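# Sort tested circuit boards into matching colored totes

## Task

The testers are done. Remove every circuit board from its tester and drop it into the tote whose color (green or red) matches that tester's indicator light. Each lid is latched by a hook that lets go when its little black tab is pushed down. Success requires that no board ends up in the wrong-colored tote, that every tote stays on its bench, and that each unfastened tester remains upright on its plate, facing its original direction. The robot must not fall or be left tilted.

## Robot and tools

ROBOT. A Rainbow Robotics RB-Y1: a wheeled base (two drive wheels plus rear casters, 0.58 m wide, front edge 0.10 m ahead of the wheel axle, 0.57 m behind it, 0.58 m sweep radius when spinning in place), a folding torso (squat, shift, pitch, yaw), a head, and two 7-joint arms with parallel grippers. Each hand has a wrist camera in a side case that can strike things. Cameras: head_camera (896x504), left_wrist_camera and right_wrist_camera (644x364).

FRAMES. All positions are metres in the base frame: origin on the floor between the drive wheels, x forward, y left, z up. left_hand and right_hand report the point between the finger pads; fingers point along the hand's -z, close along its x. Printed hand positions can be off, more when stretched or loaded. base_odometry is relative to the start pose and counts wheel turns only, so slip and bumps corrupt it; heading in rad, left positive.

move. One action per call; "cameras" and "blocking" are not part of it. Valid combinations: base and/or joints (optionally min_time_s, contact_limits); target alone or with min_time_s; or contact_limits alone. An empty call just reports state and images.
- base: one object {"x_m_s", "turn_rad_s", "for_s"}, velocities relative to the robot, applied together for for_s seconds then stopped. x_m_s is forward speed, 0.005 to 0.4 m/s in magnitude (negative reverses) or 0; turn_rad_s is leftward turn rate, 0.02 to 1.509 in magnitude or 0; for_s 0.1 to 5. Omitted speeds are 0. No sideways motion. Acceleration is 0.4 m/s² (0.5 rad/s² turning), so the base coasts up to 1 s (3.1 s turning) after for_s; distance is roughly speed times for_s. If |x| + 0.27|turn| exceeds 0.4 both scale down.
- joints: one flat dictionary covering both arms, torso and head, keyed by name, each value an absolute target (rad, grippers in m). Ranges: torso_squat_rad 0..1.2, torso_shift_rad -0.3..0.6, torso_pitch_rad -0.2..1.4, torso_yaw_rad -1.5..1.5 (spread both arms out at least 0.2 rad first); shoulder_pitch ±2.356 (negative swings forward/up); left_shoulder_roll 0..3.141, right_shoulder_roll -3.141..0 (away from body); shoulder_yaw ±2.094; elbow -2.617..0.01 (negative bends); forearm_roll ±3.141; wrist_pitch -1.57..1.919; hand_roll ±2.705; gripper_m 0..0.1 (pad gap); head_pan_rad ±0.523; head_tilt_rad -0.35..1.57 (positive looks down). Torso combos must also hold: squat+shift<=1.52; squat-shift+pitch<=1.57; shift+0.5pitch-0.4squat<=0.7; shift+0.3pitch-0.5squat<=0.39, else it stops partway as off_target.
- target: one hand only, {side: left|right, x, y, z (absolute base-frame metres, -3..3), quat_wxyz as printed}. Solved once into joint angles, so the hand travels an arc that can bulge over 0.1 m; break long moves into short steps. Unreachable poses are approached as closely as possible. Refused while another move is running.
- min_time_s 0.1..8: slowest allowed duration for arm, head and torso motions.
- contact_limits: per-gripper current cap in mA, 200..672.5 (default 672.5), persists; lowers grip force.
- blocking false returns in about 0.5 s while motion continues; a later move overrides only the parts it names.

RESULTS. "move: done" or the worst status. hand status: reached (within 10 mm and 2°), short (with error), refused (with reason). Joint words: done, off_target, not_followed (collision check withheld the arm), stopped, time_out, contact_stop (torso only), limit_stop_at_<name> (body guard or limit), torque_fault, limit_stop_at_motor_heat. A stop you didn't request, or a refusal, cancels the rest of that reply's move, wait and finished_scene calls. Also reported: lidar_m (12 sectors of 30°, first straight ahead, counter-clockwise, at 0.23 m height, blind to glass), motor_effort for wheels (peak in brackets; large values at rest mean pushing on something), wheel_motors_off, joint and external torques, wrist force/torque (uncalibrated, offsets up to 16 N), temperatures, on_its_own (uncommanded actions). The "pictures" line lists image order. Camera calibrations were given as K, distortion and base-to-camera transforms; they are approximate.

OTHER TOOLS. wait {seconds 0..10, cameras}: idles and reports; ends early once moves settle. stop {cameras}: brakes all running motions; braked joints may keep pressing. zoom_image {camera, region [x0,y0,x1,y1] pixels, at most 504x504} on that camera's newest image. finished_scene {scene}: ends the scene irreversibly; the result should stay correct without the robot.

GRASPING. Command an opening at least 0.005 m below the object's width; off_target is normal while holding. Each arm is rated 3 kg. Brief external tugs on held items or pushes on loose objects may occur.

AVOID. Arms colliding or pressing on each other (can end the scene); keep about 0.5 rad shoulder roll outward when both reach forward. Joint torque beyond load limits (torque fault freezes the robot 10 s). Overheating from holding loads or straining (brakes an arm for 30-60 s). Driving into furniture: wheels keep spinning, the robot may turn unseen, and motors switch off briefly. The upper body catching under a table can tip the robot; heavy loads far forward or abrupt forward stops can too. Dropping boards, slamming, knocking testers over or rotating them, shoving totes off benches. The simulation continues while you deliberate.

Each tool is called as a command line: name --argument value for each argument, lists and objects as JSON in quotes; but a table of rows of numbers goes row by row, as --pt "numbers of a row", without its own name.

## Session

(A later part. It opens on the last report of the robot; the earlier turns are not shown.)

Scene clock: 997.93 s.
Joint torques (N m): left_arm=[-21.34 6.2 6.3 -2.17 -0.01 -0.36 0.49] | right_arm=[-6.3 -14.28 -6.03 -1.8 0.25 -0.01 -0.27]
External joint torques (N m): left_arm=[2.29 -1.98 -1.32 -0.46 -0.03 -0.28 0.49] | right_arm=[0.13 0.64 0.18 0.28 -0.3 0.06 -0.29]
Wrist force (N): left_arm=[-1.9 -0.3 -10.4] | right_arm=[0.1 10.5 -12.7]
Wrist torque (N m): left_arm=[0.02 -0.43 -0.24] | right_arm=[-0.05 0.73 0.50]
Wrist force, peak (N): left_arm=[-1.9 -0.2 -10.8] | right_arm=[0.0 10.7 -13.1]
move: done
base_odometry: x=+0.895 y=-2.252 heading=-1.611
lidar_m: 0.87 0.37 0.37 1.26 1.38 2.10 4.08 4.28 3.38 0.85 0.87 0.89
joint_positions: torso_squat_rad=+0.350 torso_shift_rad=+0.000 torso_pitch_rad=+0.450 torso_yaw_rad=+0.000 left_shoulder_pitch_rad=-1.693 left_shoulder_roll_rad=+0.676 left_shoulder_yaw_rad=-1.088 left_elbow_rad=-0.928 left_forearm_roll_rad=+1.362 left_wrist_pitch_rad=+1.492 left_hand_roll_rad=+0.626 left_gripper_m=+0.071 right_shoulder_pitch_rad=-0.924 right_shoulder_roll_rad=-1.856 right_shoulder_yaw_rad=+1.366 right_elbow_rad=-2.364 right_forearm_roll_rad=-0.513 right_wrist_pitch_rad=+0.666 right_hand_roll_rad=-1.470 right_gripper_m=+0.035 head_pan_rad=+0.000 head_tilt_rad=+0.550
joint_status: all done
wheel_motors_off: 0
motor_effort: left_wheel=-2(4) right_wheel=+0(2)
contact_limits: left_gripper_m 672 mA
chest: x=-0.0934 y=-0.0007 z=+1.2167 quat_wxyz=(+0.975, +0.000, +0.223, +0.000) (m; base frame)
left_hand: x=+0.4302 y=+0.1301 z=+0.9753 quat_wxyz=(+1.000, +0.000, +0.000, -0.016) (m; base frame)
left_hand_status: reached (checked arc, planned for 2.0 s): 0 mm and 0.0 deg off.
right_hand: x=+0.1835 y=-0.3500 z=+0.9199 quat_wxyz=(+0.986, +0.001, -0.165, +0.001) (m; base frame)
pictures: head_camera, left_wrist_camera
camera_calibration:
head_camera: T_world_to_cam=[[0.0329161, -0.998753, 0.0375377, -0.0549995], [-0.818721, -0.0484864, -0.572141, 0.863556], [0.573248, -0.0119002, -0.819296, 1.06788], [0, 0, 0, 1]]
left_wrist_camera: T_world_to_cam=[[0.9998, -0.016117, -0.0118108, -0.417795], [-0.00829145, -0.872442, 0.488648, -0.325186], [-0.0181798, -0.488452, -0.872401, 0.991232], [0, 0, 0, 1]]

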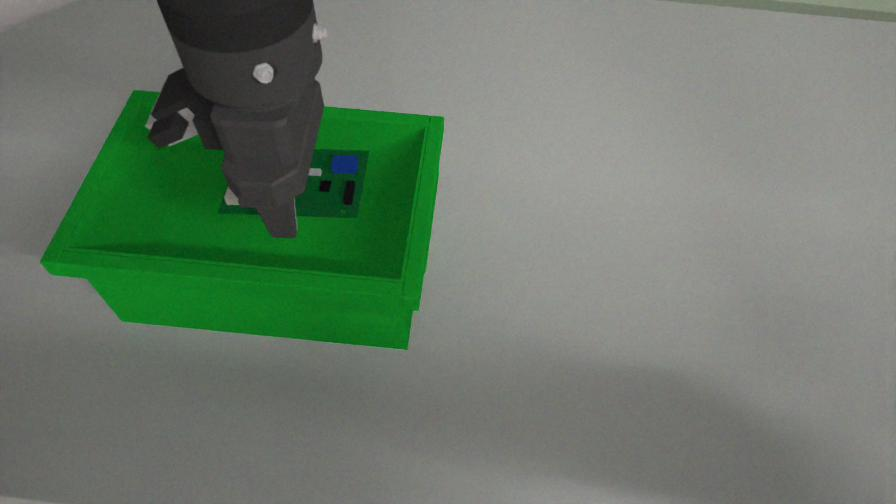

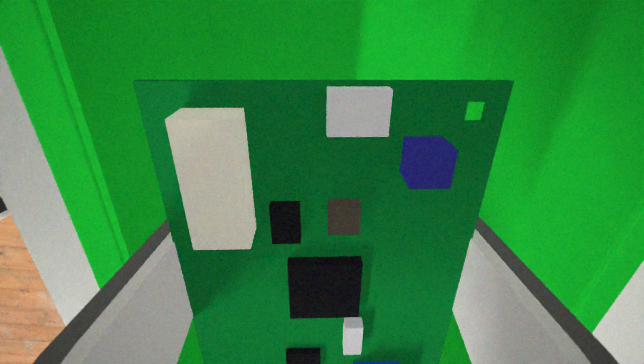

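move --target '{"side":"left","x":0.428,"y":0.13,"z":0.935,"quat_wxyz":[1,0,0,-0.016]}' --min_time_s 2 --cameras '["head_camera","left_wrist_camera"]'

move --target '{"side":"left","x":0.428,"y":0.13,"z":0.918,"quat_wxyz":[1,0,0,-0.016]}' --min_time_s 2 --cameras '["head_camera","left_wrist_camera"]'

Scene clock: 1006.70 s.
Wrist force, peak (N): left_arm=[-1.7 0.0 -10.6] | right_arm=[-0.1 11.1 -12.7]
move: done
joint_status: all done
wheel_motors_off: 0
motor_effort: left_wheel=-4(4) right_wheel=+1(3)
contact_limits: left_gripper_m 672 mA
left_hand_status: reached (checked arc, planned for 2.0 s): 0 mm and 0.1 deg off.
pictures: head_camera, left_wrist_camera
camera_calibration:
head_camera: T_world_to_cam=[[0.0329161, -0.998753, 0.0375373, -0.0549991], [-0.818721, -0.0484862, -0.572141, 0.863555], [0.573247, -0.0118999, -0.819296, 1.06788], [0, 0, 0, 1]]
left_wrist_camera: T_world_to_cam=[[0.999814, -0.0162223, -0.0104716, -0.417269], [-0.0090372, -0.872422, 0.48867, -0.305422], [-0.017063, -0.488484, -0.872406, 0.955924], [0, 0, 0, 1]]

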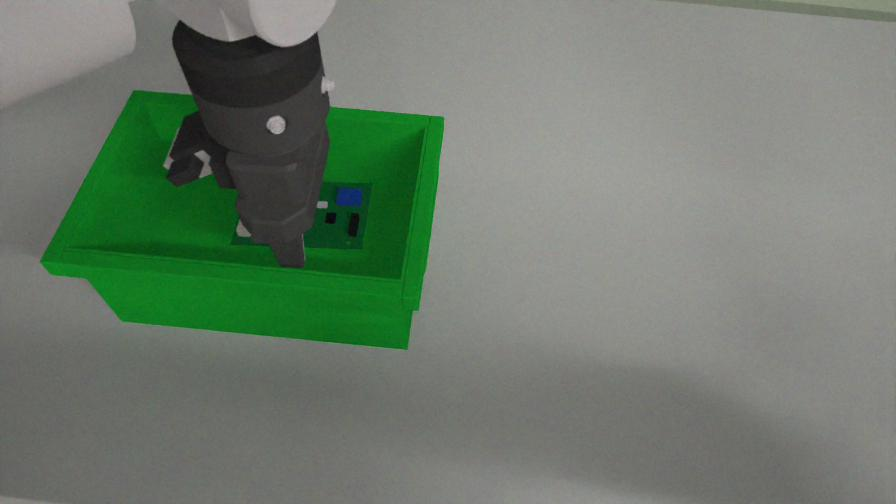

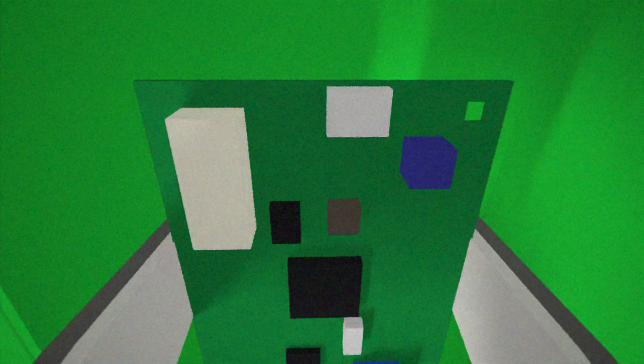

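Scene clock: 1009.03 s.
Joint torques (N m): left_arm=[-21.33 5.98 5.35 -0.73 0.06 -0.39 -0.27] | right_arm=[-6.31 -14.29 -6.16 -1.85 0.3 -0.05 -0.15]
External joint torques (N m): left_arm=[2.18 -1.94 -1.29 1.1 0.04 -0.32 -0.27] | right_arm=[0.12 0.63 0.06 0.24 -0.25 0.02 -0.17]
Wrist force (N): left_arm=[-1.8 0.0 -10.3] | right_arm=[-0.1 10.7 -12.8]
Wrist torque (N m): left_arm=[-0.03 -0.43 -0.24] | right_arm=[-0.09 0.71 0.50]
Wrist force, peak (N): left_arm=[-1.9 0.0 -10.7] | right_arm=[-0.1 11.1 -12.6]
move: done
base_odometry: x=+0.895 y=-2.252 heading=-1.611
lidar_m: 0.87 0.38 0.36 1.27 1.37 2.10 4.08 4.28 3.38 0.85 0.88 0.90
joint_positions: torso_squat_rad=+0.350 torso_shift_rad=+0.000 torso_pitch_rad=+0.450 torso_yaw_rad=+0.000 left_shoulder_pitch_rad=-1.623 left_shoulder_roll_rad=+0.591 left_shoulder_yaw_rad=-1.117 left_elbow_rad=-0.801 left_forearm_roll_rad=+1.326 left_wrist_pitch_rad=+1.376 left_hand_roll_rad=+0.569 left_gripper_m=+0.071 right_shoulder_pitch_rad=-0.924 right_shoulder_roll_rad=-1.856 right_shoulder_yaw_rad=+1.366 right_elbow_rad=-2.364 right_forearm_roll_rad=-0.513 right_wrist_pitch_rad=+0.666 right_hand_roll_rad=-1.470 right_gripper_m=+0.035 head_pan_rad=+0.000 head_tilt_rad=+0.550
joint_status: all done
wheel_motors_off: 0
motor_effort: left_wheel=-2(4) right_wheel=+2(2)
contact_limits: left_gripper_m 672 mA
chest: x=-0.0934 y=-0.0007 z=+1.2167 quat_wxyz=(+0.975, +0.000, +0.223, +0.000) (m; base frame)
left_hand: x=+0.4281 y=+0.1300 z=+0.9183 quat_wxyz=(+1.000, +0.000, +0.000, -0.016) (m; base frame)
left_hand_status: reached (checked arc, planned for 2.0 s): 0 mm and 0.1 deg off.
right_hand: x=+0.1835 y=-0.3500 z=+0.9199 quat_wxyz=(+0.986, +0.001, -0.165, +0.001) (m; base frame)
pictures: head_camera, left_wrist_camera
camera_calibration:
head_camera: T_world_to_cam=[[0.032916, -0.998753, 0.0375377, -0.0549994], [-0.818721, -0.0484864, -0.572141, 0.863556], [0.573248, -0.0119003, -0.819296, 1.06788], [0, 0, 0, 1]]
left_wrist_camera: T_world_to_cam=[[0.9998, -0.0162908, -0.0116046, -0.416617], [-0.00854222, -0.872395, 0.488726, -0.297424], [-0.0180855, -0.488529, -0.87236, 0.941383], [0, 0, 0, 1]]

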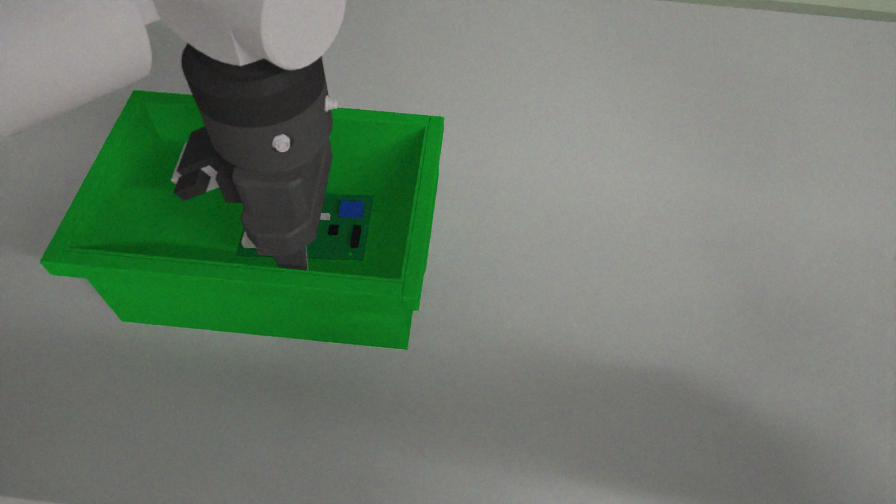

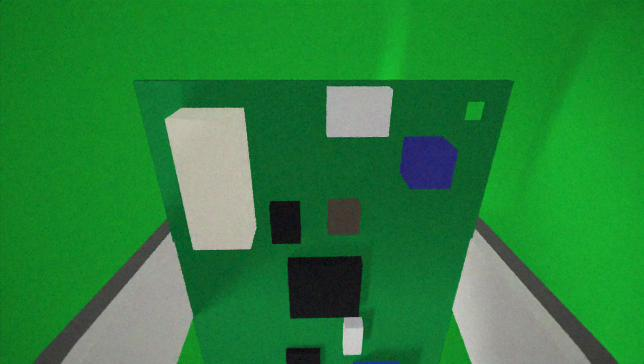

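move --target '{"side":"left","x":0.438,"y":0.13,"z":0.904,"quat_wxyz":[1,0,0,-0.016]}' --min_time_s 2 --cameras '["head_camera"]'

Scene clock: 1017.83 s.
Joint torques (N m): left_arm=[-23.59 5.83 6.38 -0.65 0.42 -0.36 -0.32] | right_arm=[-6.27 -14.3 -6.1 -1.77 0.17 -0.03 -0.26]
External joint torques (N m): left_arm=[0.32 -1.96 1.13 1.1 0.41 -0.27 -0.32] | right_arm=[0.15 0.62 0.11 0.31 -0.38 0.04 -0.28]
Wrist force (N): left_arm=[-2.1 -0.2 -9.9] | right_arm=[-0.1 10.3 -12.6]
Wrist torque (N m): left_arm=[0.02 -0.49 -0.22] | right_arm=[-0.03 0.71 0.50]
Wrist force, peak (N): left_arm=[-1.9 0.1 -10.6] | right_arm=[0.0 10.7 -13.0]
move: done
base_odometry: x=+0.895 y=-2.252 heading=-1.611
lidar_m: 0.87 0.37 0.37 1.26 1.38 2.10 4.08 4.28 3.39 0.84 0.87 0.89
joint_positions: torso_squat_rad=+0.350 torso_shift_rad=+0.000 torso_pitch_rad=+0.450 torso_yaw_rad=+0.000 left_shoulder_pitch_rad=-1.639 left_shoulder_roll_rad=+0.504 left_shoulder_yaw_rad=-1.116 left_elbow_rad=-0.610 left_forearm_roll_rad=+1.327 left_wrist_pitch_rad=+1.332 left_hand_roll_rad=+0.468 left_gripper_m=+0.071 right_shoulder_pitch_rad=-0.924 right_shoulder_roll_rad=-1.856 right_shoulder_yaw_rad=+1.366 right_elbow_rad=-2.364 right_forearm_roll_rad=-0.513 right_wrist_pitch_rad=+0.666 right_hand_roll_rad=-1.470 right_gripper_m=+0.035 head_pan_rad=+0.000 head_tilt_rad=+0.550
joint_status: all done
wheel_motors_off: 0
motor_effort: left_wheel=-2(4) right_wheel=+1(2)
contact_limits: left_gripper_m 672 mA
chest: x=-0.0934 y=-0.0007 z=+1.2167 quat_wxyz=(+0.975, +0.000, +0.223, +0.000) (m; base frame)
left_hand: x=+0.4375 y=+0.1303 z=+0.9040 quat_wxyz=(+1.000, +0.000, -0.002, -0.016) (m; base frame)
left_hand_status: reached (checked arc, planned for 2.0 s): 1 mm and 0.3 deg off.
right_hand: x=+0.1835 y=-0.3500 z=+0.9199 quat_wxyz=(+0.986, +0.001, -0.165, +0.001) (m; base frame)
pictures: head_camera
camera_calibration:
head_camera: T_world_to_cam=[[0.0329158, -0.998753, 0.0375376, -0.0549993], [-0.818721, -0.0484862, -0.572141, 0.863556], [0.573248, -0.0119003, -0.819296, 1.06788], [0, 0, 0, 1]]

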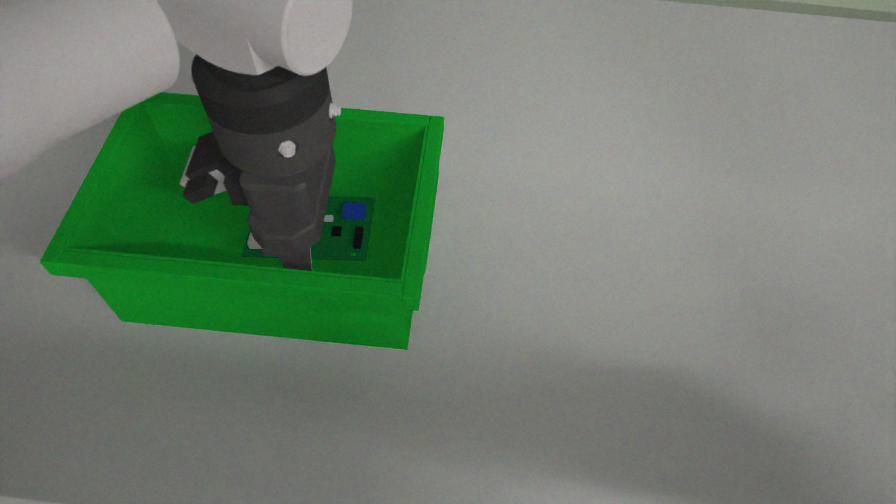

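move --target '{"side":"left","x":0.438,"y":0.13,"z":0.898,"quat_wxyz":[1,0,0,-0.016]}' --min_time_s 1.5 --cameras '[]'

move --joints '{"left_gripper_m":0.085}' --cameras '["left_wrist_camera","head_camera"]'

Scene clock: 1025.37 s.
Wrist force, peak (N): left_arm=[-1.8 -0.2 -10.5] | right_arm=[0.1 11.0 -12.7]
move: done
joint_status: all done
wheel_motors_off: 0
motor_effort: left_wheel=-3(4) right_wheel=+0(3)
contact_limits: left_gripper_m 672 mA
left_hand_status: reached (checked arc, planned for 1.5 s): 1 mm and 0.1 deg off.
pictures: none

Scene clock: 1026.00 s.
Joint torques (N m): left_arm=[-23.63 5.85 4.99 -0.49 0.48 -0.42 -0.26] | right_arm=[-6.27 -14.2 -6.23 -1.77 0.37 -0.08 -0.19]
External joint torques (N m): left_arm=[0.32 -1.88 0.13 1.22 0.47 -0.34 -0.26] | right_arm=[0.16 0.72 -0.01 0.31 -0.18 -0.02 -0.21]
Wrist force (N): left_arm=[-1.8 0.1 -10.0] | right_arm=[0.0 10.6 -12.4]
Wrist torque (N m): left_arm=[-0.02 -0.42 -0.21] | right_arm=[-0.06 0.70 0.50]
Wrist force, peak (N): left_arm=[-2.0 -0.1 -10.3] | right_arm=[0.0 10.8 -12.8]
move: done
base_odometry: x=+0.895 y=-2.252 heading=-1.611
lidar_m: 0.87 0.38 0.36 1.26 1.37 2.10 4.08 4.28 3.38 0.84 0.88 0.89
joint_positions: torso_squat_rad=+0.350 torso_shift_rad=+0.000 torso_pitch_rad=+0.450 torso_yaw_rad=+0.000 left_shoulder_pitch_rad=-1.639 left_shoulder_roll_rad=+0.479 left_shoulder_yaw_rad=-1.116 left_elbow_rad=-0.560 left_forearm_roll_rad=+1.328 left_wrist_pitch_rad=+1.319 left_hand_roll_rad=+0.442 left_gripper_m=+0.085 right_shoulder_pitch_rad=-0.924 right_shoulder_roll_rad=-1.856 right_shoulder_yaw_rad=+1.366 right_elbow_rad=-2.364 right_forearm_roll_rad=-0.513 right_wrist_pitch_rad=+0.666 right_hand_roll_rad=-1.470 right_gripper_m=+0.035 head_pan_rad=+0.000 head_tilt_rad=+0.550
joint_status: all done
wheel_motors_off: 0
motor_effort: left_wheel=-3(4) right_wheel=+1(2)
contact_limits: left_gripper_m 672 mA
chest: x=-0.0934 y=-0.0007 z=+1.2167 quat_wxyz=(+0.975, +0.000, +0.223, +0.000) (m; base frame)
left_hand: x=+0.4376 y=+0.1304 z=+0.8981 quat_wxyz=(+1.000, +0.000, -0.001, -0.016) (m; base frame)
right_hand: x=+0.1835 y=-0.3500 z=+0.9199 quat_wxyz=(+0.986, +0.001, -0.165, +0.001) (m; base frame)
pictures: head_camera, left_wrist_camera
camera_calibration:
head_camera: T_world_to_cam=[[0.0329159, -0.998753, 0.0375375, -0.0549994], [-0.818721, -0.0484862, -0.572141, 0.863556], [0.573248, -0.0119002, -0.819296, 1.06788], [0, 0, 0, 1]]
left_wrist_camera: T_world_to_cam=[[0.999821, -0.0161912, -0.00983234, -0.427956], [-0.00932957, -0.87263, 0.488292, -0.286447], [-0.016486, -0.488113, -0.872625, 0.923616], [0, 0, 0, 1]]

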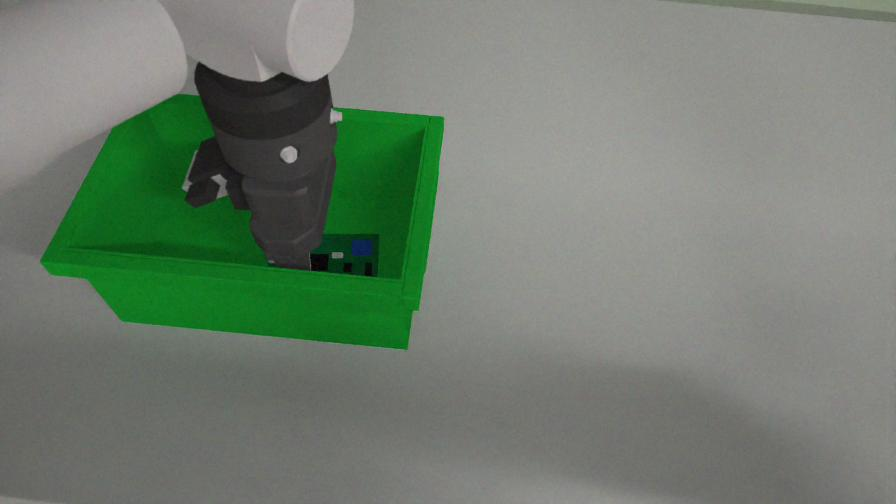

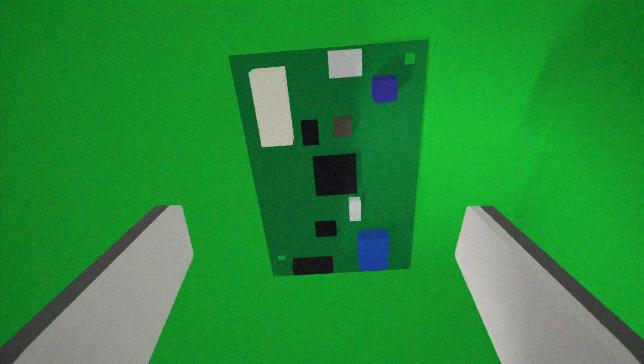

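move --target '{"side":"left","x":0.435,"y":0.13,"z":1.0,"quat_wxyz":[1,0,0,-0.016]}' --min_time_s 1.5 --cameras '[]'

move --target '{"side":"left","x":0.36,"y":0.15,"z":1.12,"quat_wxyz":[1,0,0,-0.016]}' --min_time_s 1.5 --cameras '["head_camera","left_wrist_camera"]'

move --base '{"x_m_s":-0.3,"for_s":2.5}' --joints '{"torso_pitch_rad":0,"head_tilt_rad":0.5}' --cameras '["head_camera"]'

Scene clock: 1036.93 s.
Wrist force, peak (N): left_arm=[-1.7 0.3 -10.4] | right_arm=[0.0 11.0 -13.3]
move: done
joint_status: all done
wheel_motors_off: 0
motor_effort: left_wheel=-4(5) right_wheel=+1(2)
contact_limits: left_gripper_m 672 mA
left_hand_status: reached (checked arc, planned for 1.5 s): 0 mm and 0.4 deg off.
pictures: none

Scene clock: 1038.77 s.
Wrist force, peak (N): left_arm=[-1.6 -0.2 -10.6] | right_arm=[0.1 11.0 -12.9]
move: done
joint_status: all done
wheel_motors_off: 0
motor_effort: left_wheel=-3(4) right_wheel=+1(2)
contact_limits: left_gripper_m 672 mA
left_hand_status: reached (checked arc, planned for 1.5 s): 0 mm and 0.0 deg off.
pictures: head_camera, left_wrist_camera
camera_calibration:
head_camera: T_world_to_cam=[[0.0329154, -0.998753, 0.0375444, -0.0550034], [-0.818718, -0.0484897, -0.572145, 0.863555], [0.573252, -0.0119059, -0.819293, 1.06788], [0, 0, 0, 1]]
left_wrist_camera: T_world_to_cam=[[0.999775, -0.0167366, -0.0130339, -0.34413], [-0.0082416, -0.872619, 0.488333, -0.378836], [-0.0195466, -0.488116, -0.87256, 1.12652], [0, 0, 0, 1]]

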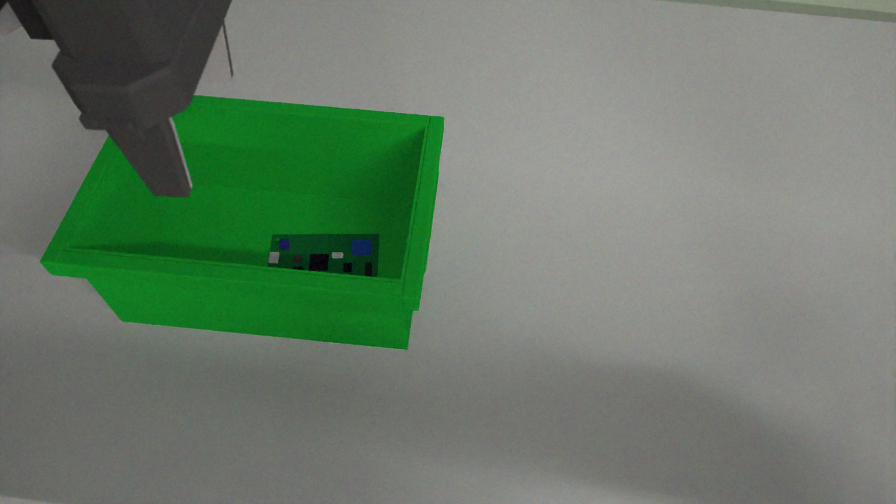

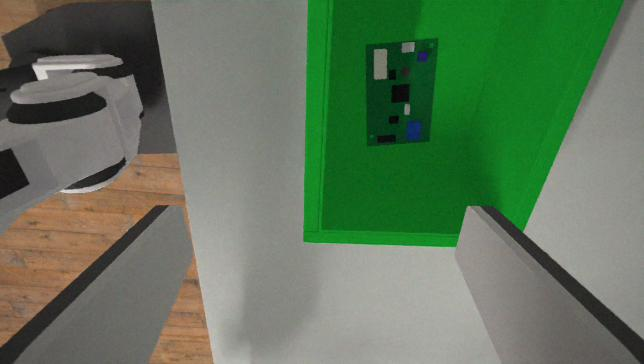

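Scene clock: 1042.40 s.
Joint torques (N m): left_arm=[-16.95 6.56 9.14 1.91 -0.39 -0.41 0.21] | right_arm=[-9.86 -10.72 -9.06 0.46 0.72 -0.21 -0.19]
External joint torques (N m): left_arm=[1.5 0.36 0.27 -0.39 0.27 0.13 0.24] | right_arm=[-0.07 0.75 0.21 0.06 -0.29 -0.06 -0.23]
Wrist force (N): left_arm=[-4.8 -0.6 -9.6] | right_arm=[-2.6 10.6 -11.1]
Wrist torque (N m): left_arm=[0.01 -0.61 -0.21] | right_arm=[-0.06 0.55 0.47]
Wrist force, peak (N): left_arm=[-5.0 -0.2 -9.8] | right_arm=[0.5 10.7 -13.2]
move: done
base_odometry: x=+0.925 y=-1.503 heading=-1.611
lidar_m: 1.05 1.04 1.37 1.35 1.49 2.23 3.33 4.09 3.29 2.99 1.48 1.20
base_status: done (sent for 2.5 of 2.5 s)
joint_positions: torso_squat_rad=+0.350 torso_shift_rad=+0.000 torso_pitch_rad=+0.000 torso_yaw_rad=+0.000 left_shoulder_pitch_rad=-1.785 left_shoulder_roll_rad=+1.015 left_shoulder_yaw_rad=-0.945 left_elbow_rad=-1.518 left_forearm_roll_rad=+1.557 left_wrist_pitch_rad=+1.791 left_hand_roll_rad=+0.934 left_gripper_m=+0.085 right_shoulder_pitch_rad=-0.924 right_shoulder_roll_rad=-1.856 right_shoulder_yaw_rad=+1.366 right_elbow_rad=-2.364 right_forearm_roll_rad=-0.513 right_wrist_pitch_rad=+0.666 right_hand_roll_rad=-1.470 right_gripper_m=+0.035 head_pan_rad=+0.000 head_tilt_rad=+0.500
joint_status: all done
wheel_motors_off: 0
motor_effort: left_wheel=+3(25) right_wheel=+3(23)
contact_limits: left_gripper_m 672 mA
chest: x=-0.2281 y=-0.0007 z=+1.2475 quat_wxyz=(+1.000, +0.000, +0.000, +0.000) (m; base frame)
left_hand: x=+0.2223 y=+0.1498 z=+1.3577 quat_wxyz=(+0.975, +0.004, -0.223, -0.016) (m; base frame)
right_hand: x=+0.1503 y=-0.3501 z=+1.1007 quat_wxyz=(+0.924, +0.001, -0.381, +0.001) (m; base frame)
pictures: head_camera
camera_calibration:
head_camera: T_world_to_cam=[[0.0105489, -0.99876, 0.0486516, -0.0707693], [-0.444189, -0.0482708, -0.894632, 1.26237], [0.895871, -0.0121731, -0.444148, 0.76649], [0, 0, 0, 1]]

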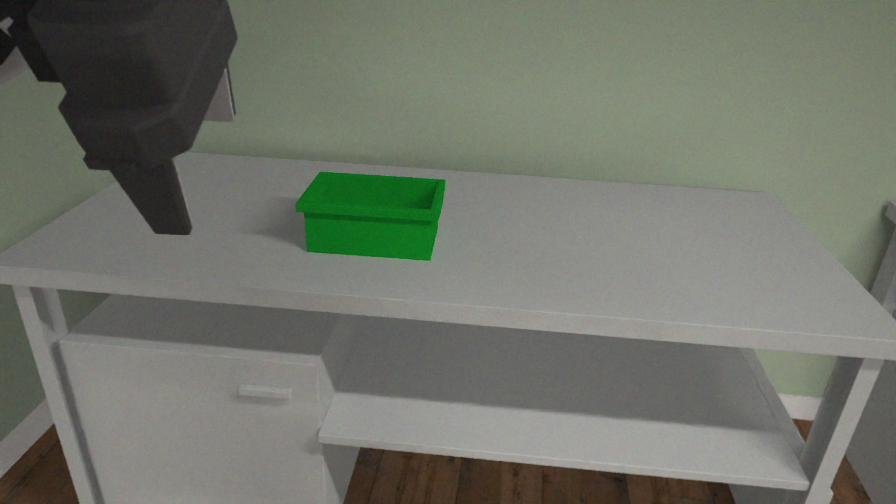

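move --base '{"turn_rad_s":0.6,"for_s":4.79}' --cameras '[]'

move --base '{"x_m_s":0.38,"for_s":5}' --cameras '["head_camera"]'

Scene clock: 1055.67 s.
Wrist force, peak (N): left_arm=[-4.6 0.2 -10.0] | right_arm=[-2.4 10.9 -11.5]
move: done
base_status: done (sent for 4.8 of 4.8 s)
wheel_motors_off: 0
motor_effort: left_wheel=+0(23) right_wheel=+3(26)
contact_limits: left_gripper_m 672 mA
pictures: none

Scene clock: 1061.93 s.
Joint torques (N m): left_arm=[-17.18 6.51 9.31 1.82 -0.31 -0.44 0.18] | right_arm=[-9.53 -10.88 -9.04 0.47 0.76 -0.17 -0.27]
External joint torques (N m): left_arm=[1.27 0.31 0.44 -0.49 0.36 0.1 0.2] | right_arm=[0.26 0.59 0.23 0.07 -0.25 -0.03 -0.31]
Wrist force (N): left_arm=[-4.9 -0.2 -9.5] | right_arm=[-2.4 10.8 -10.9]
Wrist torque (N m): left_arm=[-0.02 -0.63 -0.21] | right_arm=[-0.07 0.58 0.47]
Wrist force, peak (N): left_arm=[-4.9 -0.2 -9.9] | right_arm=[-2.3 10.9 -11.6]
move: done
base_odometry: x=+1.490 y=+0.311 heading=+1.269
lidar_m: 1.66 1.51 1.73 3.52 3.55 3.17 2.87 1.91 1.22 1.08 1.09 1.36
base_status: done (sent for 5 of 5 s)
joint_positions: torso_squat_rad=+0.350 torso_shift_rad=+0.000 torso_pitch_rad=+0.000 torso_yaw_rad=+0.000 left_shoulder_pitch_rad=-1.785 left_shoulder_roll_rad=+1.015 left_shoulder_yaw_rad=-0.945 left_elbow_rad=-1.518 left_forearm_roll_rad=+1.557 left_wrist_pitch_rad=+1.791 left_hand_roll_rad=+0.934 left_gripper_m=+0.085 right_shoulder_pitch_rad=-0.924 right_shoulder_roll_rad=-1.856 right_shoulder_yaw_rad=+1.366 right_elbow_rad=-2.364 right_forearm_roll_rad=-0.513 right_wrist_pitch_rad=+0.666 right_hand_roll_rad=-1.470 right_gripper_m=+0.035 head_pan_rad=+0.000 head_tilt_rad=+0.500
wheel_motors_off: 0
motor_effort: left_wheel=-2(28) right_wheel=-5(30)
contact_limits: left_gripper_m 672 mA
chest: x=-0.2280 y=-0.0007 z=+1.2475 quat_wxyz=(+1.000, +0.000, +0.000, +0.000) (m; base frame)
left_hand: x=+0.2225 y=+0.1498 z=+1.3576 quat_wxyz=(+0.975, +0.004, -0.223, -0.016) (m; base frame)
right_hand: x=+0.1504 y=-0.3501 z=+1.1006 quat_wxyz=(+0.925, +0.001, -0.381, +0.001) (m; base frame)
pictures: head_camera
camera_calibration:
head_camera: T_world_to_cam=[[0.0105571, -0.99876, 0.0486439, -0.0707641], [-0.444361, -0.0482652, -0.894547, 1.26228], [0.895786, -0.0121716, -0.44432, 0.766596], [0, 0, 0, 1]]

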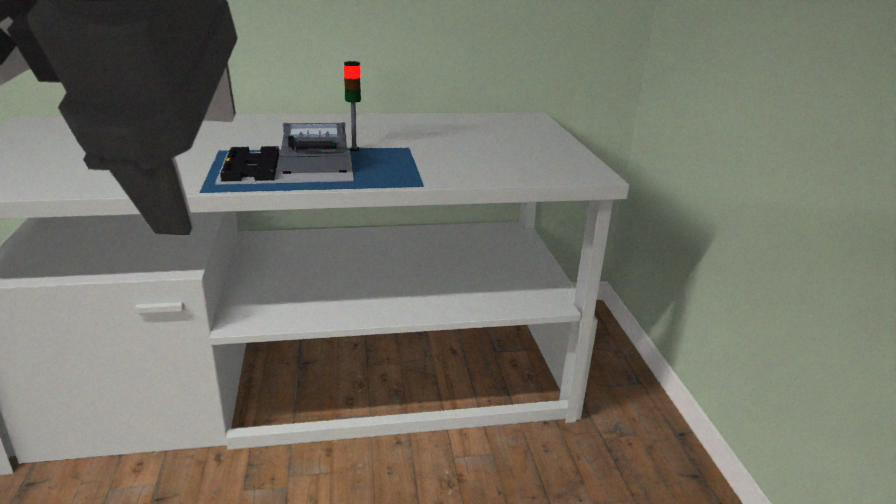

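move --base '{"turn_rad_s":0.25,"for_s":0.75}' --cameras '[]'

move --base '{"x_m_s":0.3,"for_s":2.4}' --joints '{"head_tilt_rad":0.7,"left_shoulder_pitch_rad":-0.924,"left_shoulder_roll_rad":1.856,"left_shoulder_yaw_rad":-1.366,"left_elbow_rad":-2.364,"left_forearm_roll_rad":0.513,"left_wrist_pitch_rad":0.666,"left_hand_roll_rad":1.47}' --cameras '["head_camera"]'

Scene clock: 1077.53 s.
Wrist force, peak (N): left_arm=[-5.0 -0.2 -9.7] | right_arm=[-2.4 10.9 -11.3]
move: done
base_status: done (sent for 0.77 of 0.77 s)
wheel_motors_off: 0
motor_effort: left_wheel=-4(28) right_wheel=-1(27)
contact_limits: left_gripper_m 672 mA
pictures: none

Scene clock: 1081.03 s.
Joint torques (N m): left_arm=[-9.03 9.97 9.27 0.63 -0.43 0.11 -0.33] | right_arm=[-9.84 -10.63 -9.18 0.56 0.69 -0.22 -0.24]
External joint torques (N m): left_arm=[0.12 -0.39 0.61 0.34 0.37 0.28 -0.3] | right_arm=[-0.04 0.84 0.09 0.16 -0.32 -0.08 -0.28]
Wrist force (N): left_arm=[-6.2 -0.5 -8.1] | right_arm=[-2.5 10.8 -11.0]
Wrist torque (N m): left_arm=[0.02 -0.67 -0.21] | right_arm=[-0.07 0.55 0.47]
Wrist force, peak (N): left_arm=[-7.6 -0.4 -8.0] | right_arm=[-2.0 11.1 -11.3]
move: done
base_odometry: x=+1.570 y=+1.027 heading=+1.461
lidar_m: 1.38 0.82 1.05 3.50 3.66 3.71 3.56 1.56 1.17 1.13 0.99 0.99
base_status: done (sent for 2.4 of 2.4 s)
joint_positions: torso_squat_rad=+0.350 torso_shift_rad=+0.000 torso_pitch_rad=+0.000 torso_yaw_rad=+0.000 left_shoulder_pitch_rad=-0.924 left_shoulder_roll_rad=+1.856 left_shoulder_yaw_rad=-1.366 left_elbow_rad=-2.364 left_forearm_roll_rad=+0.513 left_wrist_pitch_rad=+0.666 left_hand_roll_rad=+1.470 left_gripper_m=+0.085 right_shoulder_pitch_rad=-0.924 right_shoulder_roll_rad=-1.856 right_shoulder_yaw_rad=+1.366 right_elbow_rad=-2.364 right_forearm_roll_rad=-0.513 right_wrist_pitch_rad=+0.666 right_hand_roll_rad=-1.470 right_gripper_m=+0.035 head_pan_rad=+0.000 head_tilt_rad=+0.700
joint_status: all done
wheel_motors_off: 0
motor_effort: left_wheel=+1(29) right_wheel=-5(29)
contact_limits: left_gripper_m 672 mA
chest: x=-0.2280 y=-0.0007 z=+1.2475 quat_wxyz=(+1.000, +0.000, +0.000, +0.000) (m; base frame)
left_hand: x=+0.1503 y=+0.3488 z=+1.1012 quat_wxyz=(+0.925, +0.000, -0.381, -0.001) (m; base frame)
right_hand: x=+0.1504 y=-0.3501 z=+1.1007 quat_wxyz=(+0.924, +0.001, -0.381, +0.001) (m; base frame)
pictures: head_camera
camera_calibration:
head_camera: T_world_to_cam=[[0.020231, -0.998756, 0.0455697, -0.0643089], [-0.613158, -0.0483956, -0.788477, 1.07396], [0.789701, -0.0119897, -0.613374, 0.989491], [0, 0, 0, 1]]

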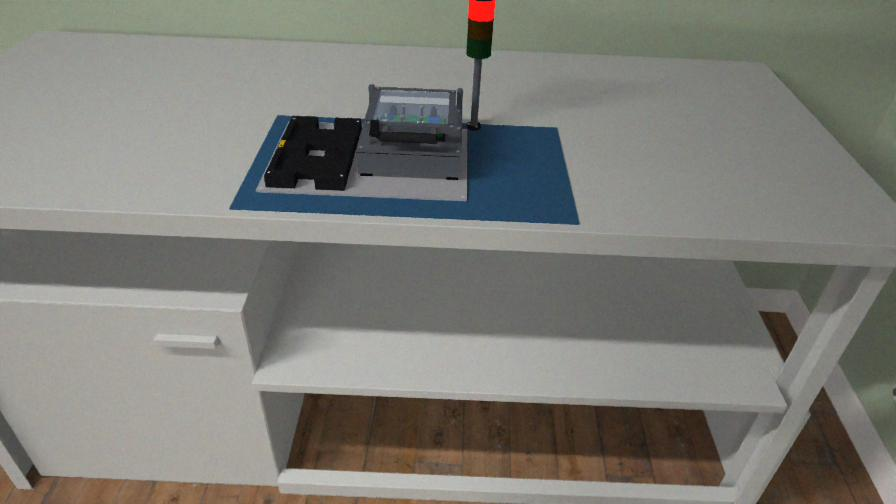

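zoom_image --camera "head_camera" --region '[330, 60, 500, 220]'

Scaled by 2.965 from the camera's 896x504 image, which has a finer 1280x720 frame.

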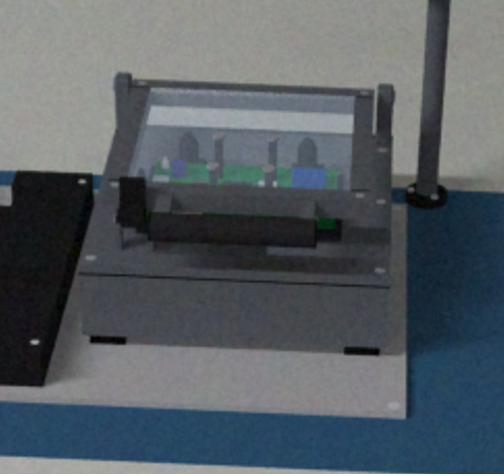

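move --base '{"x_m_s":0.2,"for_s":2.45}' --joints '{"head_tilt_rad":0.9}' --cameras '["head_camera"]'

Scene clock: 1111.33 s.
Joint torques (N m): left_arm=[-8.77 10.07 9.25 0.55 -0.52 0.11 -0.29] | right_arm=[-9.39 -10.89 -9.08 0.48 0.69 -0.2 -0.25]
External joint torques (N m): left_arm=[0.38 -0.29 0.59 0.26 0.28 0.28 -0.25] | right_arm=[0.4 0.58 0.19 0.08 -0.32 -0.05 -0.29]
Wrist force (N): left_arm=[-6.2 -0.3 -7.7] | right_arm=[-2.4 10.7 -11.2]
Wrist torque (N m): left_arm=[0.00 -0.66 -0.19] | right_arm=[-0.07 0.55 0.47]
Wrist force, peak (N): left_arm=[-6.3 -0.3 -8.4] | right_arm=[-2.0 10.9 -11.5]
move: done
base_odometry: x=+1.624 y=+1.518 heading=+1.461
lidar_m: 0.89 0.53 0.44 0.99 3.65 4.18 3.93 1.58 1.19 1.14 0.73 0.93
base_status: done (sent for 2.47 of 2.47 s)
joint_positions: torso_squat_rad=+0.350 torso_shift_rad=+0.000 torso_pitch_rad=+0.000 torso_yaw_rad=+0.000 left_shoulder_pitch_rad=-0.924 left_shoulder_roll_rad=+1.856 left_shoulder_yaw_rad=-1.366 left_elbow_rad=-2.364 left_forearm_roll_rad=+0.513 left_wrist_pitch_rad=+0.666 left_hand_roll_rad=+1.470 left_gripper_m=+0.085 right_shoulder_pitch_rad=-0.924 right_shoulder_roll_rad=-1.856 right_shoulder_yaw_rad=+1.366 right_elbow_rad=-2.364 right_forearm_roll_rad=-0.513 right_wrist_pitch_rad=+0.666 right_hand_roll_rad=-1.470 right_gripper_m=+0.035 head_pan_rad=+0.000 head_tilt_rad=+0.900
joint_status: all done
wheel_motors_off: 0
motor_effort: left_wheel=+2(27) right_wheel=-6(18)
contact_limits: left_gripper_m 672 mA
chest: x=-0.2280 y=-0.0007 z=+1.2475 quat_wxyz=(+1.000, +0.000, +0.000, +0.000) (m; base frame)
left_hand: x=+0.1503 y=+0.3488 z=+1.1012 quat_wxyz=(+0.925, +0.000, -0.381, -0.001) (m; base frame)
right_hand: x=+0.1504 y=-0.3501 z=+1.1006 quat_wxyz=(+0.924, +0.001, -0.381, +0.001) (m; base frame)
pictures: head_camera
camera_calibration:
head_camera: T_world_to_cam=[[0.0290573, -0.998752, 0.040626, -0.0553347], [-0.757573, -0.0485188, -0.650945, 0.845126], [0.652103, -0.0118625, -0.758037, 1.17056], [0, 0, 0, 1]]

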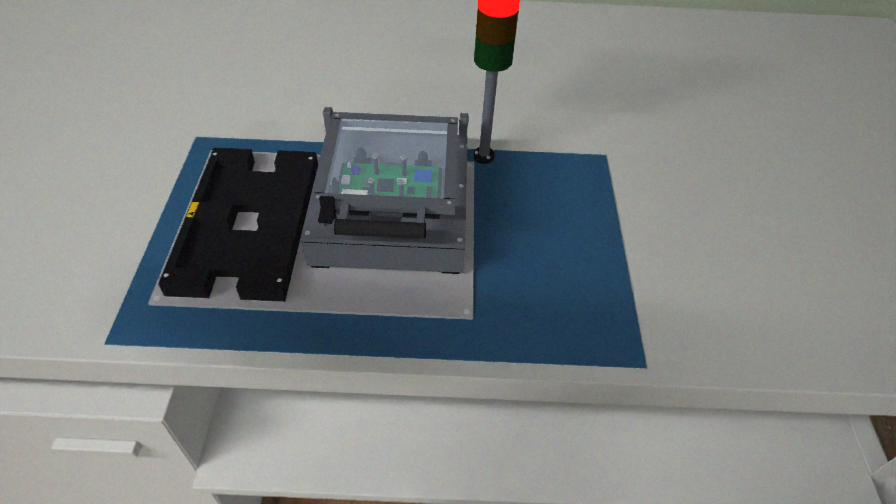

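zoom_image --camera "head_camera" --region '[290, 150, 490, 280]'

Scaled by 2.520 from the camera's 896x504 image, which has a finer 1280x720 frame.

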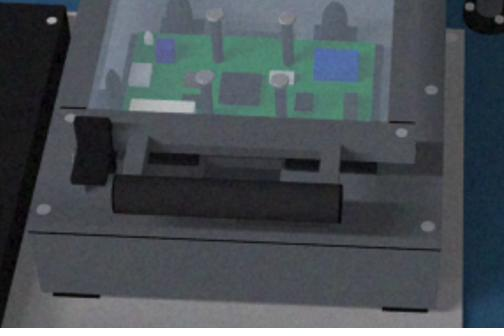

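move --joints '{"torso_pitch_rad":0.2,"head_tilt_rad":0.8,"right_gripper_m":0.032,"left_gripper_m":0.1}' --cameras '[]'

move --target '{"side":"right","x":0.26,"y":0.02,"z":1.04,"quat_wxyz":[0.737,0.03,-0.675,0.03]}' --min_time_s 2 --cameras '["head_camera","right_wrist_camera"]'

Scene clock: 1131.63 s.
Wrist force, peak (N): left_arm=[-5.4 -0.2 -9.0] | right_arm=[-1.4 10.8 -12.1]
move: done
joint_status: all done
wheel_motors_off: 0
motor_effort: left_wheel=+3(5) right_wheel=-5(5)
contact_limits: left_gripper_m 672 mA
pictures: none

Scene clock: 1133.97 s.
Joint torques (N m): left_arm=[-7.77 11.8 8.1 -0.45 -0.31 -0.04 -0.31] | right_arm=[-13.95 0.41 -6.65 -4.79 1.56 0.04 -0.07]
External joint torques (N m): left_arm=[0.13 -0.19 0.59 0.38 0.31 0.1 -0.28] | right_arm=[1.01 0.02 1.06 1.46 -0.49 -0.24 -0.12]
Wrist force (N): left_arm=[-5.4 -0.3 -8.9] | right_arm=[-3.6 10.6 -7.2]
Wrist torque (N m): left_arm=[0.02 -0.64 -0.19] | right_arm=[-0.08 0.55 0.47]
Wrist force, peak (N): left_arm=[-5.4 -0.3 -8.9] | right_arm=[-1.9 11.5 -11.6]
move: done
base_odometry: x=+1.624 y=+1.518 heading=+1.461
lidar_m: 0.89 0.53 0.45 0.98 3.65 4.18 3.93 1.58 1.18 1.15 0.73 0.93
joint_positions: torso_squat_rad=+0.350 torso_shift_rad=+0.000 torso_pitch_rad=+0.200 torso_yaw_rad=+0.000 left_shoulder_pitch_rad=-0.924 left_shoulder_roll_rad=+1.856 left_shoulder_yaw_rad=-1.366 left_elbow_rad=-2.364 left_forearm_roll_rad=+0.513 left_wrist_pitch_rad=+0.666 left_hand_roll_rad=+1.470 left_gripper_m=+0.100 right_shoulder_pitch_rad=-0.933 right_shoulder_roll_rad=-0.365 right_shoulder_yaw_rad=+1.457 right_elbow_rad=-1.766 right_forearm_roll_rad=+0.756 right_wrist_pitch_rad=+1.580 right_hand_roll_rad=-1.708 right_gripper_m=+0.032 head_pan_rad=+0.000 head_tilt_rad=+0.800
joint_status: all done
wheel_motors_off: 0
motor_effort: left_wheel=+4(6) right_wheel=-6(6)
contact_limits: left_gripper_m 672 mA
chest: x=-0.1665 y=-0.0007 z=+1.2413 quat_wxyz=(+0.995, +0.000, +0.100, +0.000) (m; base frame)
left_hand: x=+0.1751 y=+0.3489 z=+1.0228 quat_wxyz=(+0.958, +0.000, -0.287, -0.001) (m; base frame)
right_hand: x=+0.2598 y=+0.0200 z=+1.0403 quat_wxyz=(+0.737, +0.030, -0.675, +0.030) (m; base frame)
right_hand_status: reached (checked arc, planned for 2.0 s): 0 mm and 0.1 deg off.
pictures: head_camera, right_wrist_camera
camera_calibration:
head_camera: T_world_to_cam=[[0.0329889, -0.998752, 0.0375069, -0.0527862], [-0.81876, -0.0485276, -0.572081, 0.792529], [0.573187, -0.0118368, -0.819339, 1.17341], [0, 0, 0, 1]]
right_wrist_camera: T_world_to_cam=[[-0.0728205, 0.017965, -0.997183, 1.05841], [-0.516292, 0.854765, 0.053102, 0.0950145], [0.853311, 0.518705, -0.0529692, -0.105231], [0, 0, 0, 1]]

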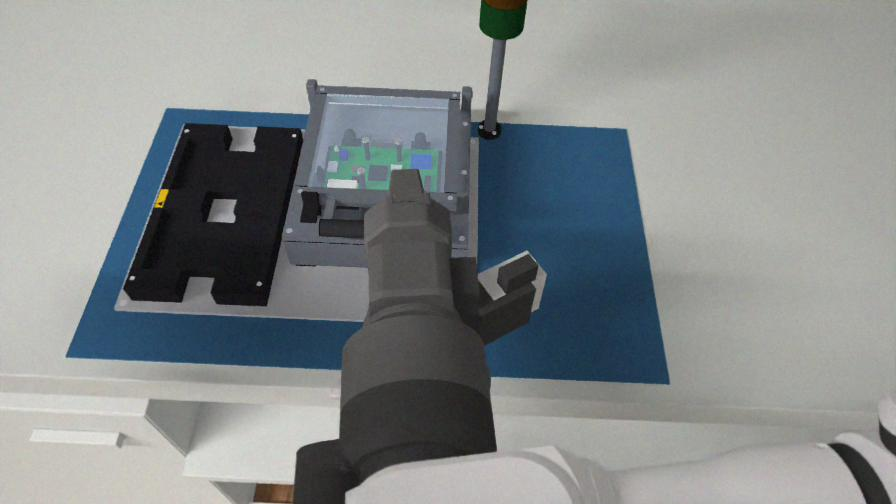

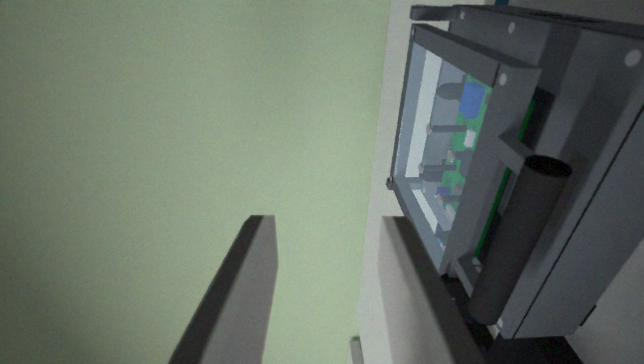

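move --target '{"side":"right","x":0.255,"y":0.038,"z":0.955,"quat_wxyz":[0.737,0.03,-0.675,0.03]}' --min_time_s 1.5 --cameras '["head_camera","right_wrist_camera"]'

Scene clock: 1153.30 s.
Joint torques (N m): left_arm=[-7.72 11.51 8.18 -0.51 -0.36 0.01 -0.29] | right_arm=[-11.96 4.63 -5.26 -4.17 1.78 0.46 -0.08]
External joint torques (N m): left_arm=[0.17 -0.48 0.66 0.31 0.26 0.16 -0.26] | right_arm=[2.21 1.88 0.92 1.45 -0.13 -0.31 -0.14]
Wrist force (N): left_arm=[-5.0 -0.2 -8.9] | right_arm=[-4.3 10.8 -7.3]
Wrist torque (N m): left_arm=[-0.01 -0.58 -0.21] | right_arm=[-0.12 0.44 0.46]
Wrist force, peak (N): left_arm=[-5.2 -0.3 -9.2] | right_arm=[-3.8 11.0 -7.4]
move: done
base_odometry: x=+1.624 y=+1.518 heading=+1.461
lidar_m: 0.89 0.53 0.44 0.98 3.65 4.17 3.93 1.58 1.18 1.15 0.74 0.93
joint_positions: torso_squat_rad=+0.350 torso_shift_rad=+0.000 torso_pitch_rad=+0.200 torso_yaw_rad=+0.000 left_shoulder_pitch_rad=-0.924 left_shoulder_roll_rad=+1.856 left_shoulder_yaw_rad=-1.366 left_elbow_rad=-2.364 left_forearm_roll_rad=+0.513 left_wrist_pitch_rad=+0.666 left_hand_roll_rad=+1.470 left_gripper_m=+0.100 right_shoulder_pitch_rad=-0.868 right_shoulder_roll_rad=-0.192 right_shoulder_yaw_rad=+1.564 right_elbow_rad=-1.350 right_forearm_roll_rad=+0.840 right_wrist_pitch_rad=+1.480 right_hand_roll_rad=-1.956 right_gripper_m=+0.032 head_pan_rad=+0.000 head_tilt_rad=+0.800
joint_status: all done
wheel_motors_off: 0
motor_effort: left_wheel=+3(5) right_wheel=-4(6)
contact_limits: left_gripper_m 672 mA
chest: x=-0.1665 y=-0.0007 z=+1.2413 quat_wxyz=(+0.995, +0.000, +0.100, +0.000) (m; base frame)
left_hand: x=+0.1751 y=+0.3489 z=+1.0228 quat_wxyz=(+0.958, +0.000, -0.287, -0.001) (m; base frame)
right_hand: x=+0.2550 y=+0.0378 z=+0.9555 quat_wxyz=(+0.737, +0.030, -0.674, +0.031) (m; base frame)
right_hand_status: reached (checked arc, planned for 1.5 s): 1 mm and 0.1 deg off.
pictures: head_camera, right_wrist_camera
camera_calibration:
head_camera: T_world_to_cam=[[0.0329888, -0.998752, 0.0375057, -0.0527853], [-0.81876, -0.0485268, -0.572081, 0.792529], [0.573187, -0.0118359, -0.819339, 1.17341], [0, 0, 0, 1]]
right_wrist_camera: T_world_to_cam=[[-0.0735926, 0.0173287, -0.997138, 0.973325], [-0.516579, 0.854599, 0.0529771, 0.0820012], [0.853071, 0.518999, -0.0539406, -0.113898], [0, 0, 0, 1]]

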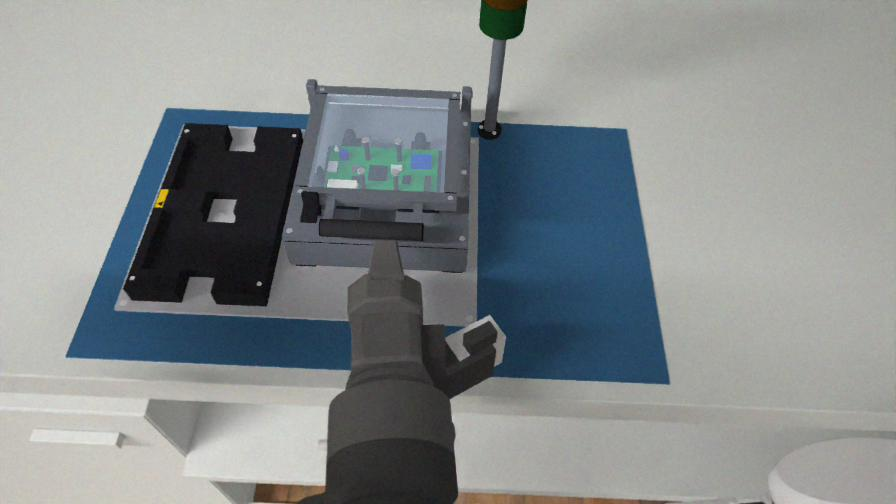

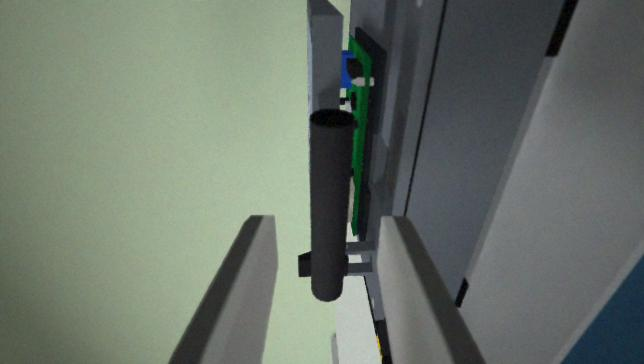

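move --target '{"side":"right","x":0.318,"y":0.038,"z":0.955,"quat_wxyz":[0.737,0.03,-0.675,0.03]}' --min_time_s 2 --cameras '["head_camera","right_wrist_camera"]'

move --target '{"side":"left","x":0.26,"y":0.16,"z":1.06,"quat_wxyz":[0.962,-0.257,-0.085,0.02]}' --min_time_s 2 --cameras '["head_camera","left_wrist_camera"]'

Scene clock: 1161.83 s.
Wrist force, peak (N): left_arm=[-5.5 -0.4 -8.9] | right_arm=[-4.0 11.1 -7.5]
move: done
joint_status: all done
wheel_motors_off: 0
motor_effort: left_wheel=+3(5) right_wheel=-3(6)
contact_limits: left_gripper_m 672 mA
right_hand_status: reached (checked arc, planned for 2.0 s): 0 mm and 0.0 deg off.
pictures: head_camera, right_wrist_camera
camera_calibration:
head_camera: T_world_to_cam=[[0.0329887, -0.998752, 0.037506, -0.0527856], [-0.81876, -0.0485269, -0.572081, 0.79253], [0.573187, -0.0118362, -0.819339, 1.17341], [0, 0, 0, 1]]
right_wrist_camera: T_world_to_cam=[[-0.07268, 0.0173231, -0.997205, 0.977253], [-0.515825, 0.855087, 0.0524494, 0.114854], [0.853606, 0.518195, -0.053212, -0.168458], [0, 0, 0, 1]]

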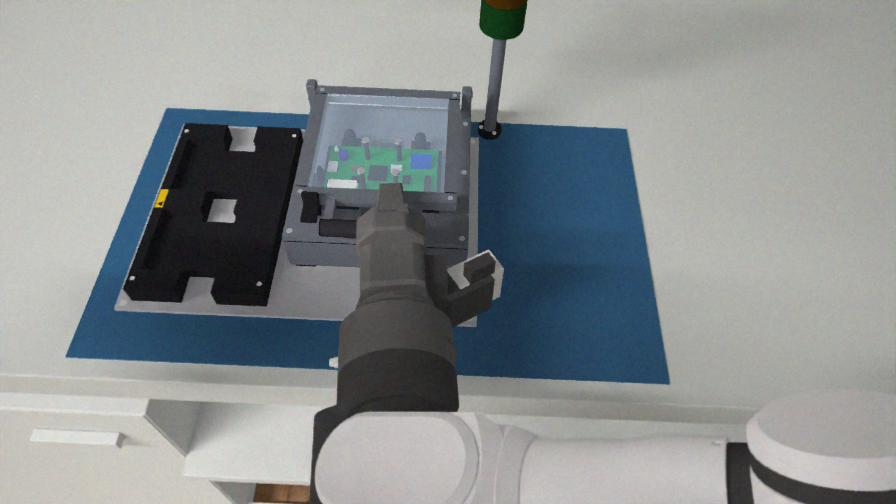

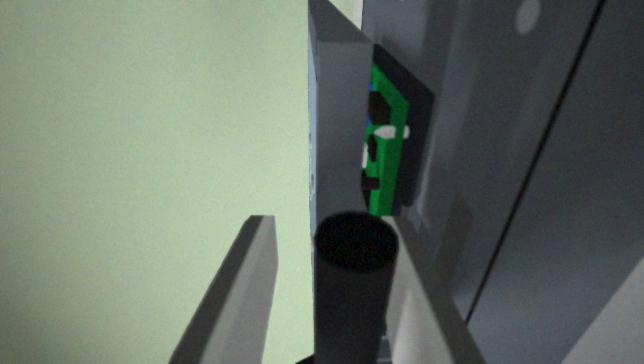

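Scene clock: 1164.17 s.
Joint torques (N m): left_arm=[-15.89 8.1 11.33 0.76 0.47 -0.66 0.01] | right_arm=[-16.55 3.9 -7.24 -3.45 1.22 0.59 -0.35]
External joint torques (N m): left_arm=[0.65 -1.64 0.4 0.98 0.06 0.28 0.03] | right_arm=[0.34 2.35 -0.98 1.05 -0.55 -0.33 -0.41]
Wrist force (N): left_arm=[-2.8 2.9 -8.6] | right_arm=[-3.9 10.6 -7.1]
Wrist torque (N m): left_arm=[-0.15 -0.45 -0.20] | right_arm=[-0.09 0.50 0.44]
Wrist force, peak (N): left_arm=[-5.7 -0.3 -8.7] | right_arm=[-3.8 10.9 -7.2]
move: done
base_odometry: x=+1.624 y=+1.518 heading=+1.461
lidar_m: 0.88 0.52 0.44 0.98 3.66 4.18 3.93 1.58 1.18 1.15 0.73 0.92
joint_positions: torso_squat_rad=+0.350 torso_shift_rad=+0.000 torso_pitch_rad=+0.200 torso_yaw_rad=+0.000 left_shoulder_pitch_rad=-1.256 left_shoulder_roll_rad=+1.323 left_shoulder_yaw_rad=-1.182 left_elbow_rad=-1.807 left_forearm_roll_rad=+1.804 left_wrist_pitch_rad=+0.849 left_hand_roll_rad=+0.732 left_gripper_m=+0.100 right_shoulder_pitch_rad=-0.964 right_shoulder_roll_rad=-0.155 right_shoulder_yaw_rad=+1.506 right_elbow_rad=-1.128 right_forearm_roll_rad=+0.780 right_wrist_pitch_rad=+1.306 right_hand_roll_rad=-2.041 right_gripper_m=+0.032 head_pan_rad=+0.000 head_tilt_rad=+0.800
joint_status: all done
wheel_motors_off: 0
motor_effort: left_wheel=+4(6) right_wheel=-4(7)
contact_limits: left_gripper_m 672 mA
chest: x=-0.1665 y=-0.0007 z=+1.2413 quat_wxyz=(+0.995, +0.000, +0.100, +0.000) (m; base frame)
left_hand: x=+0.2596 y=+0.1596 z=+1.0604 quat_wxyz=(+0.962, -0.257, -0.087, +0.021) (m; base frame)
left_hand_status: reached (checked arc, planned for 2.0 s): 1 mm and 0.3 deg off.
right_hand: x=+0.3179 y=+0.0378 z=+0.9550 quat_wxyz=(+0.737, +0.030, -0.675, +0.030) (m; base frame)
pictures: head_camera, left_wrist_camera
camera_calibration:
head_camera: T_world_to_cam=[[0.0329841, -0.998753, 0.0374829, -0.0527681], [-0.818757, -0.04851, -0.572088, 0.792533], [0.573192, -0.0118196, -0.819336, 1.1734], [0, 0, 0, 1]]
left_wrist_camera: T_world_to_cam=[[0.986011, 0.0924086, 0.138722, -0.419196], [-0.0719503, -0.514757, 0.854312, -0.77079], [0.150354, -0.852341, -0.500907, 0.697225], [0, 0, 0, 1]]

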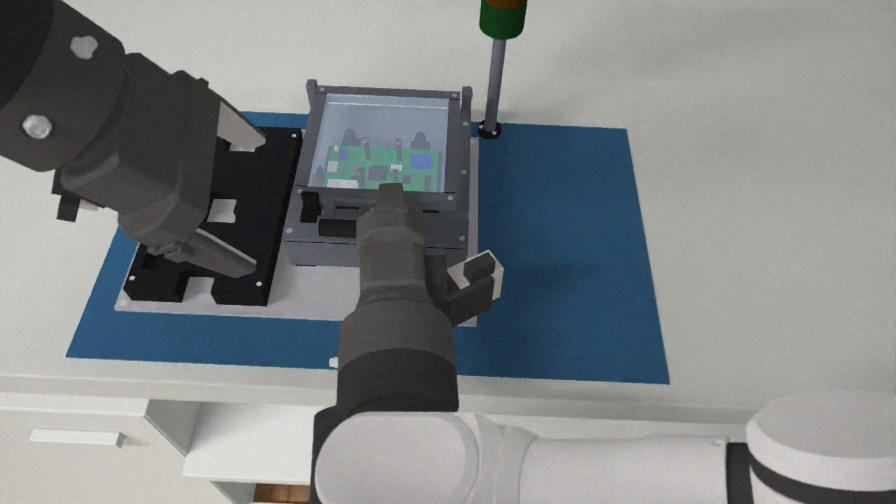

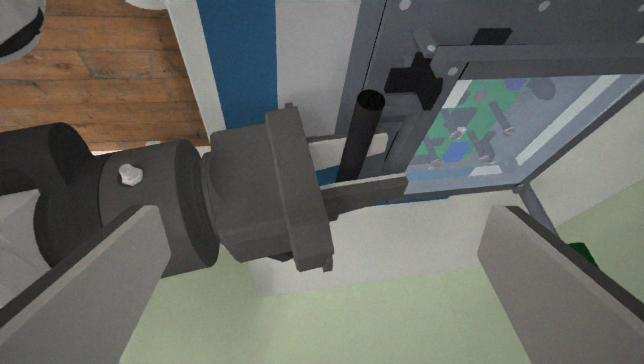

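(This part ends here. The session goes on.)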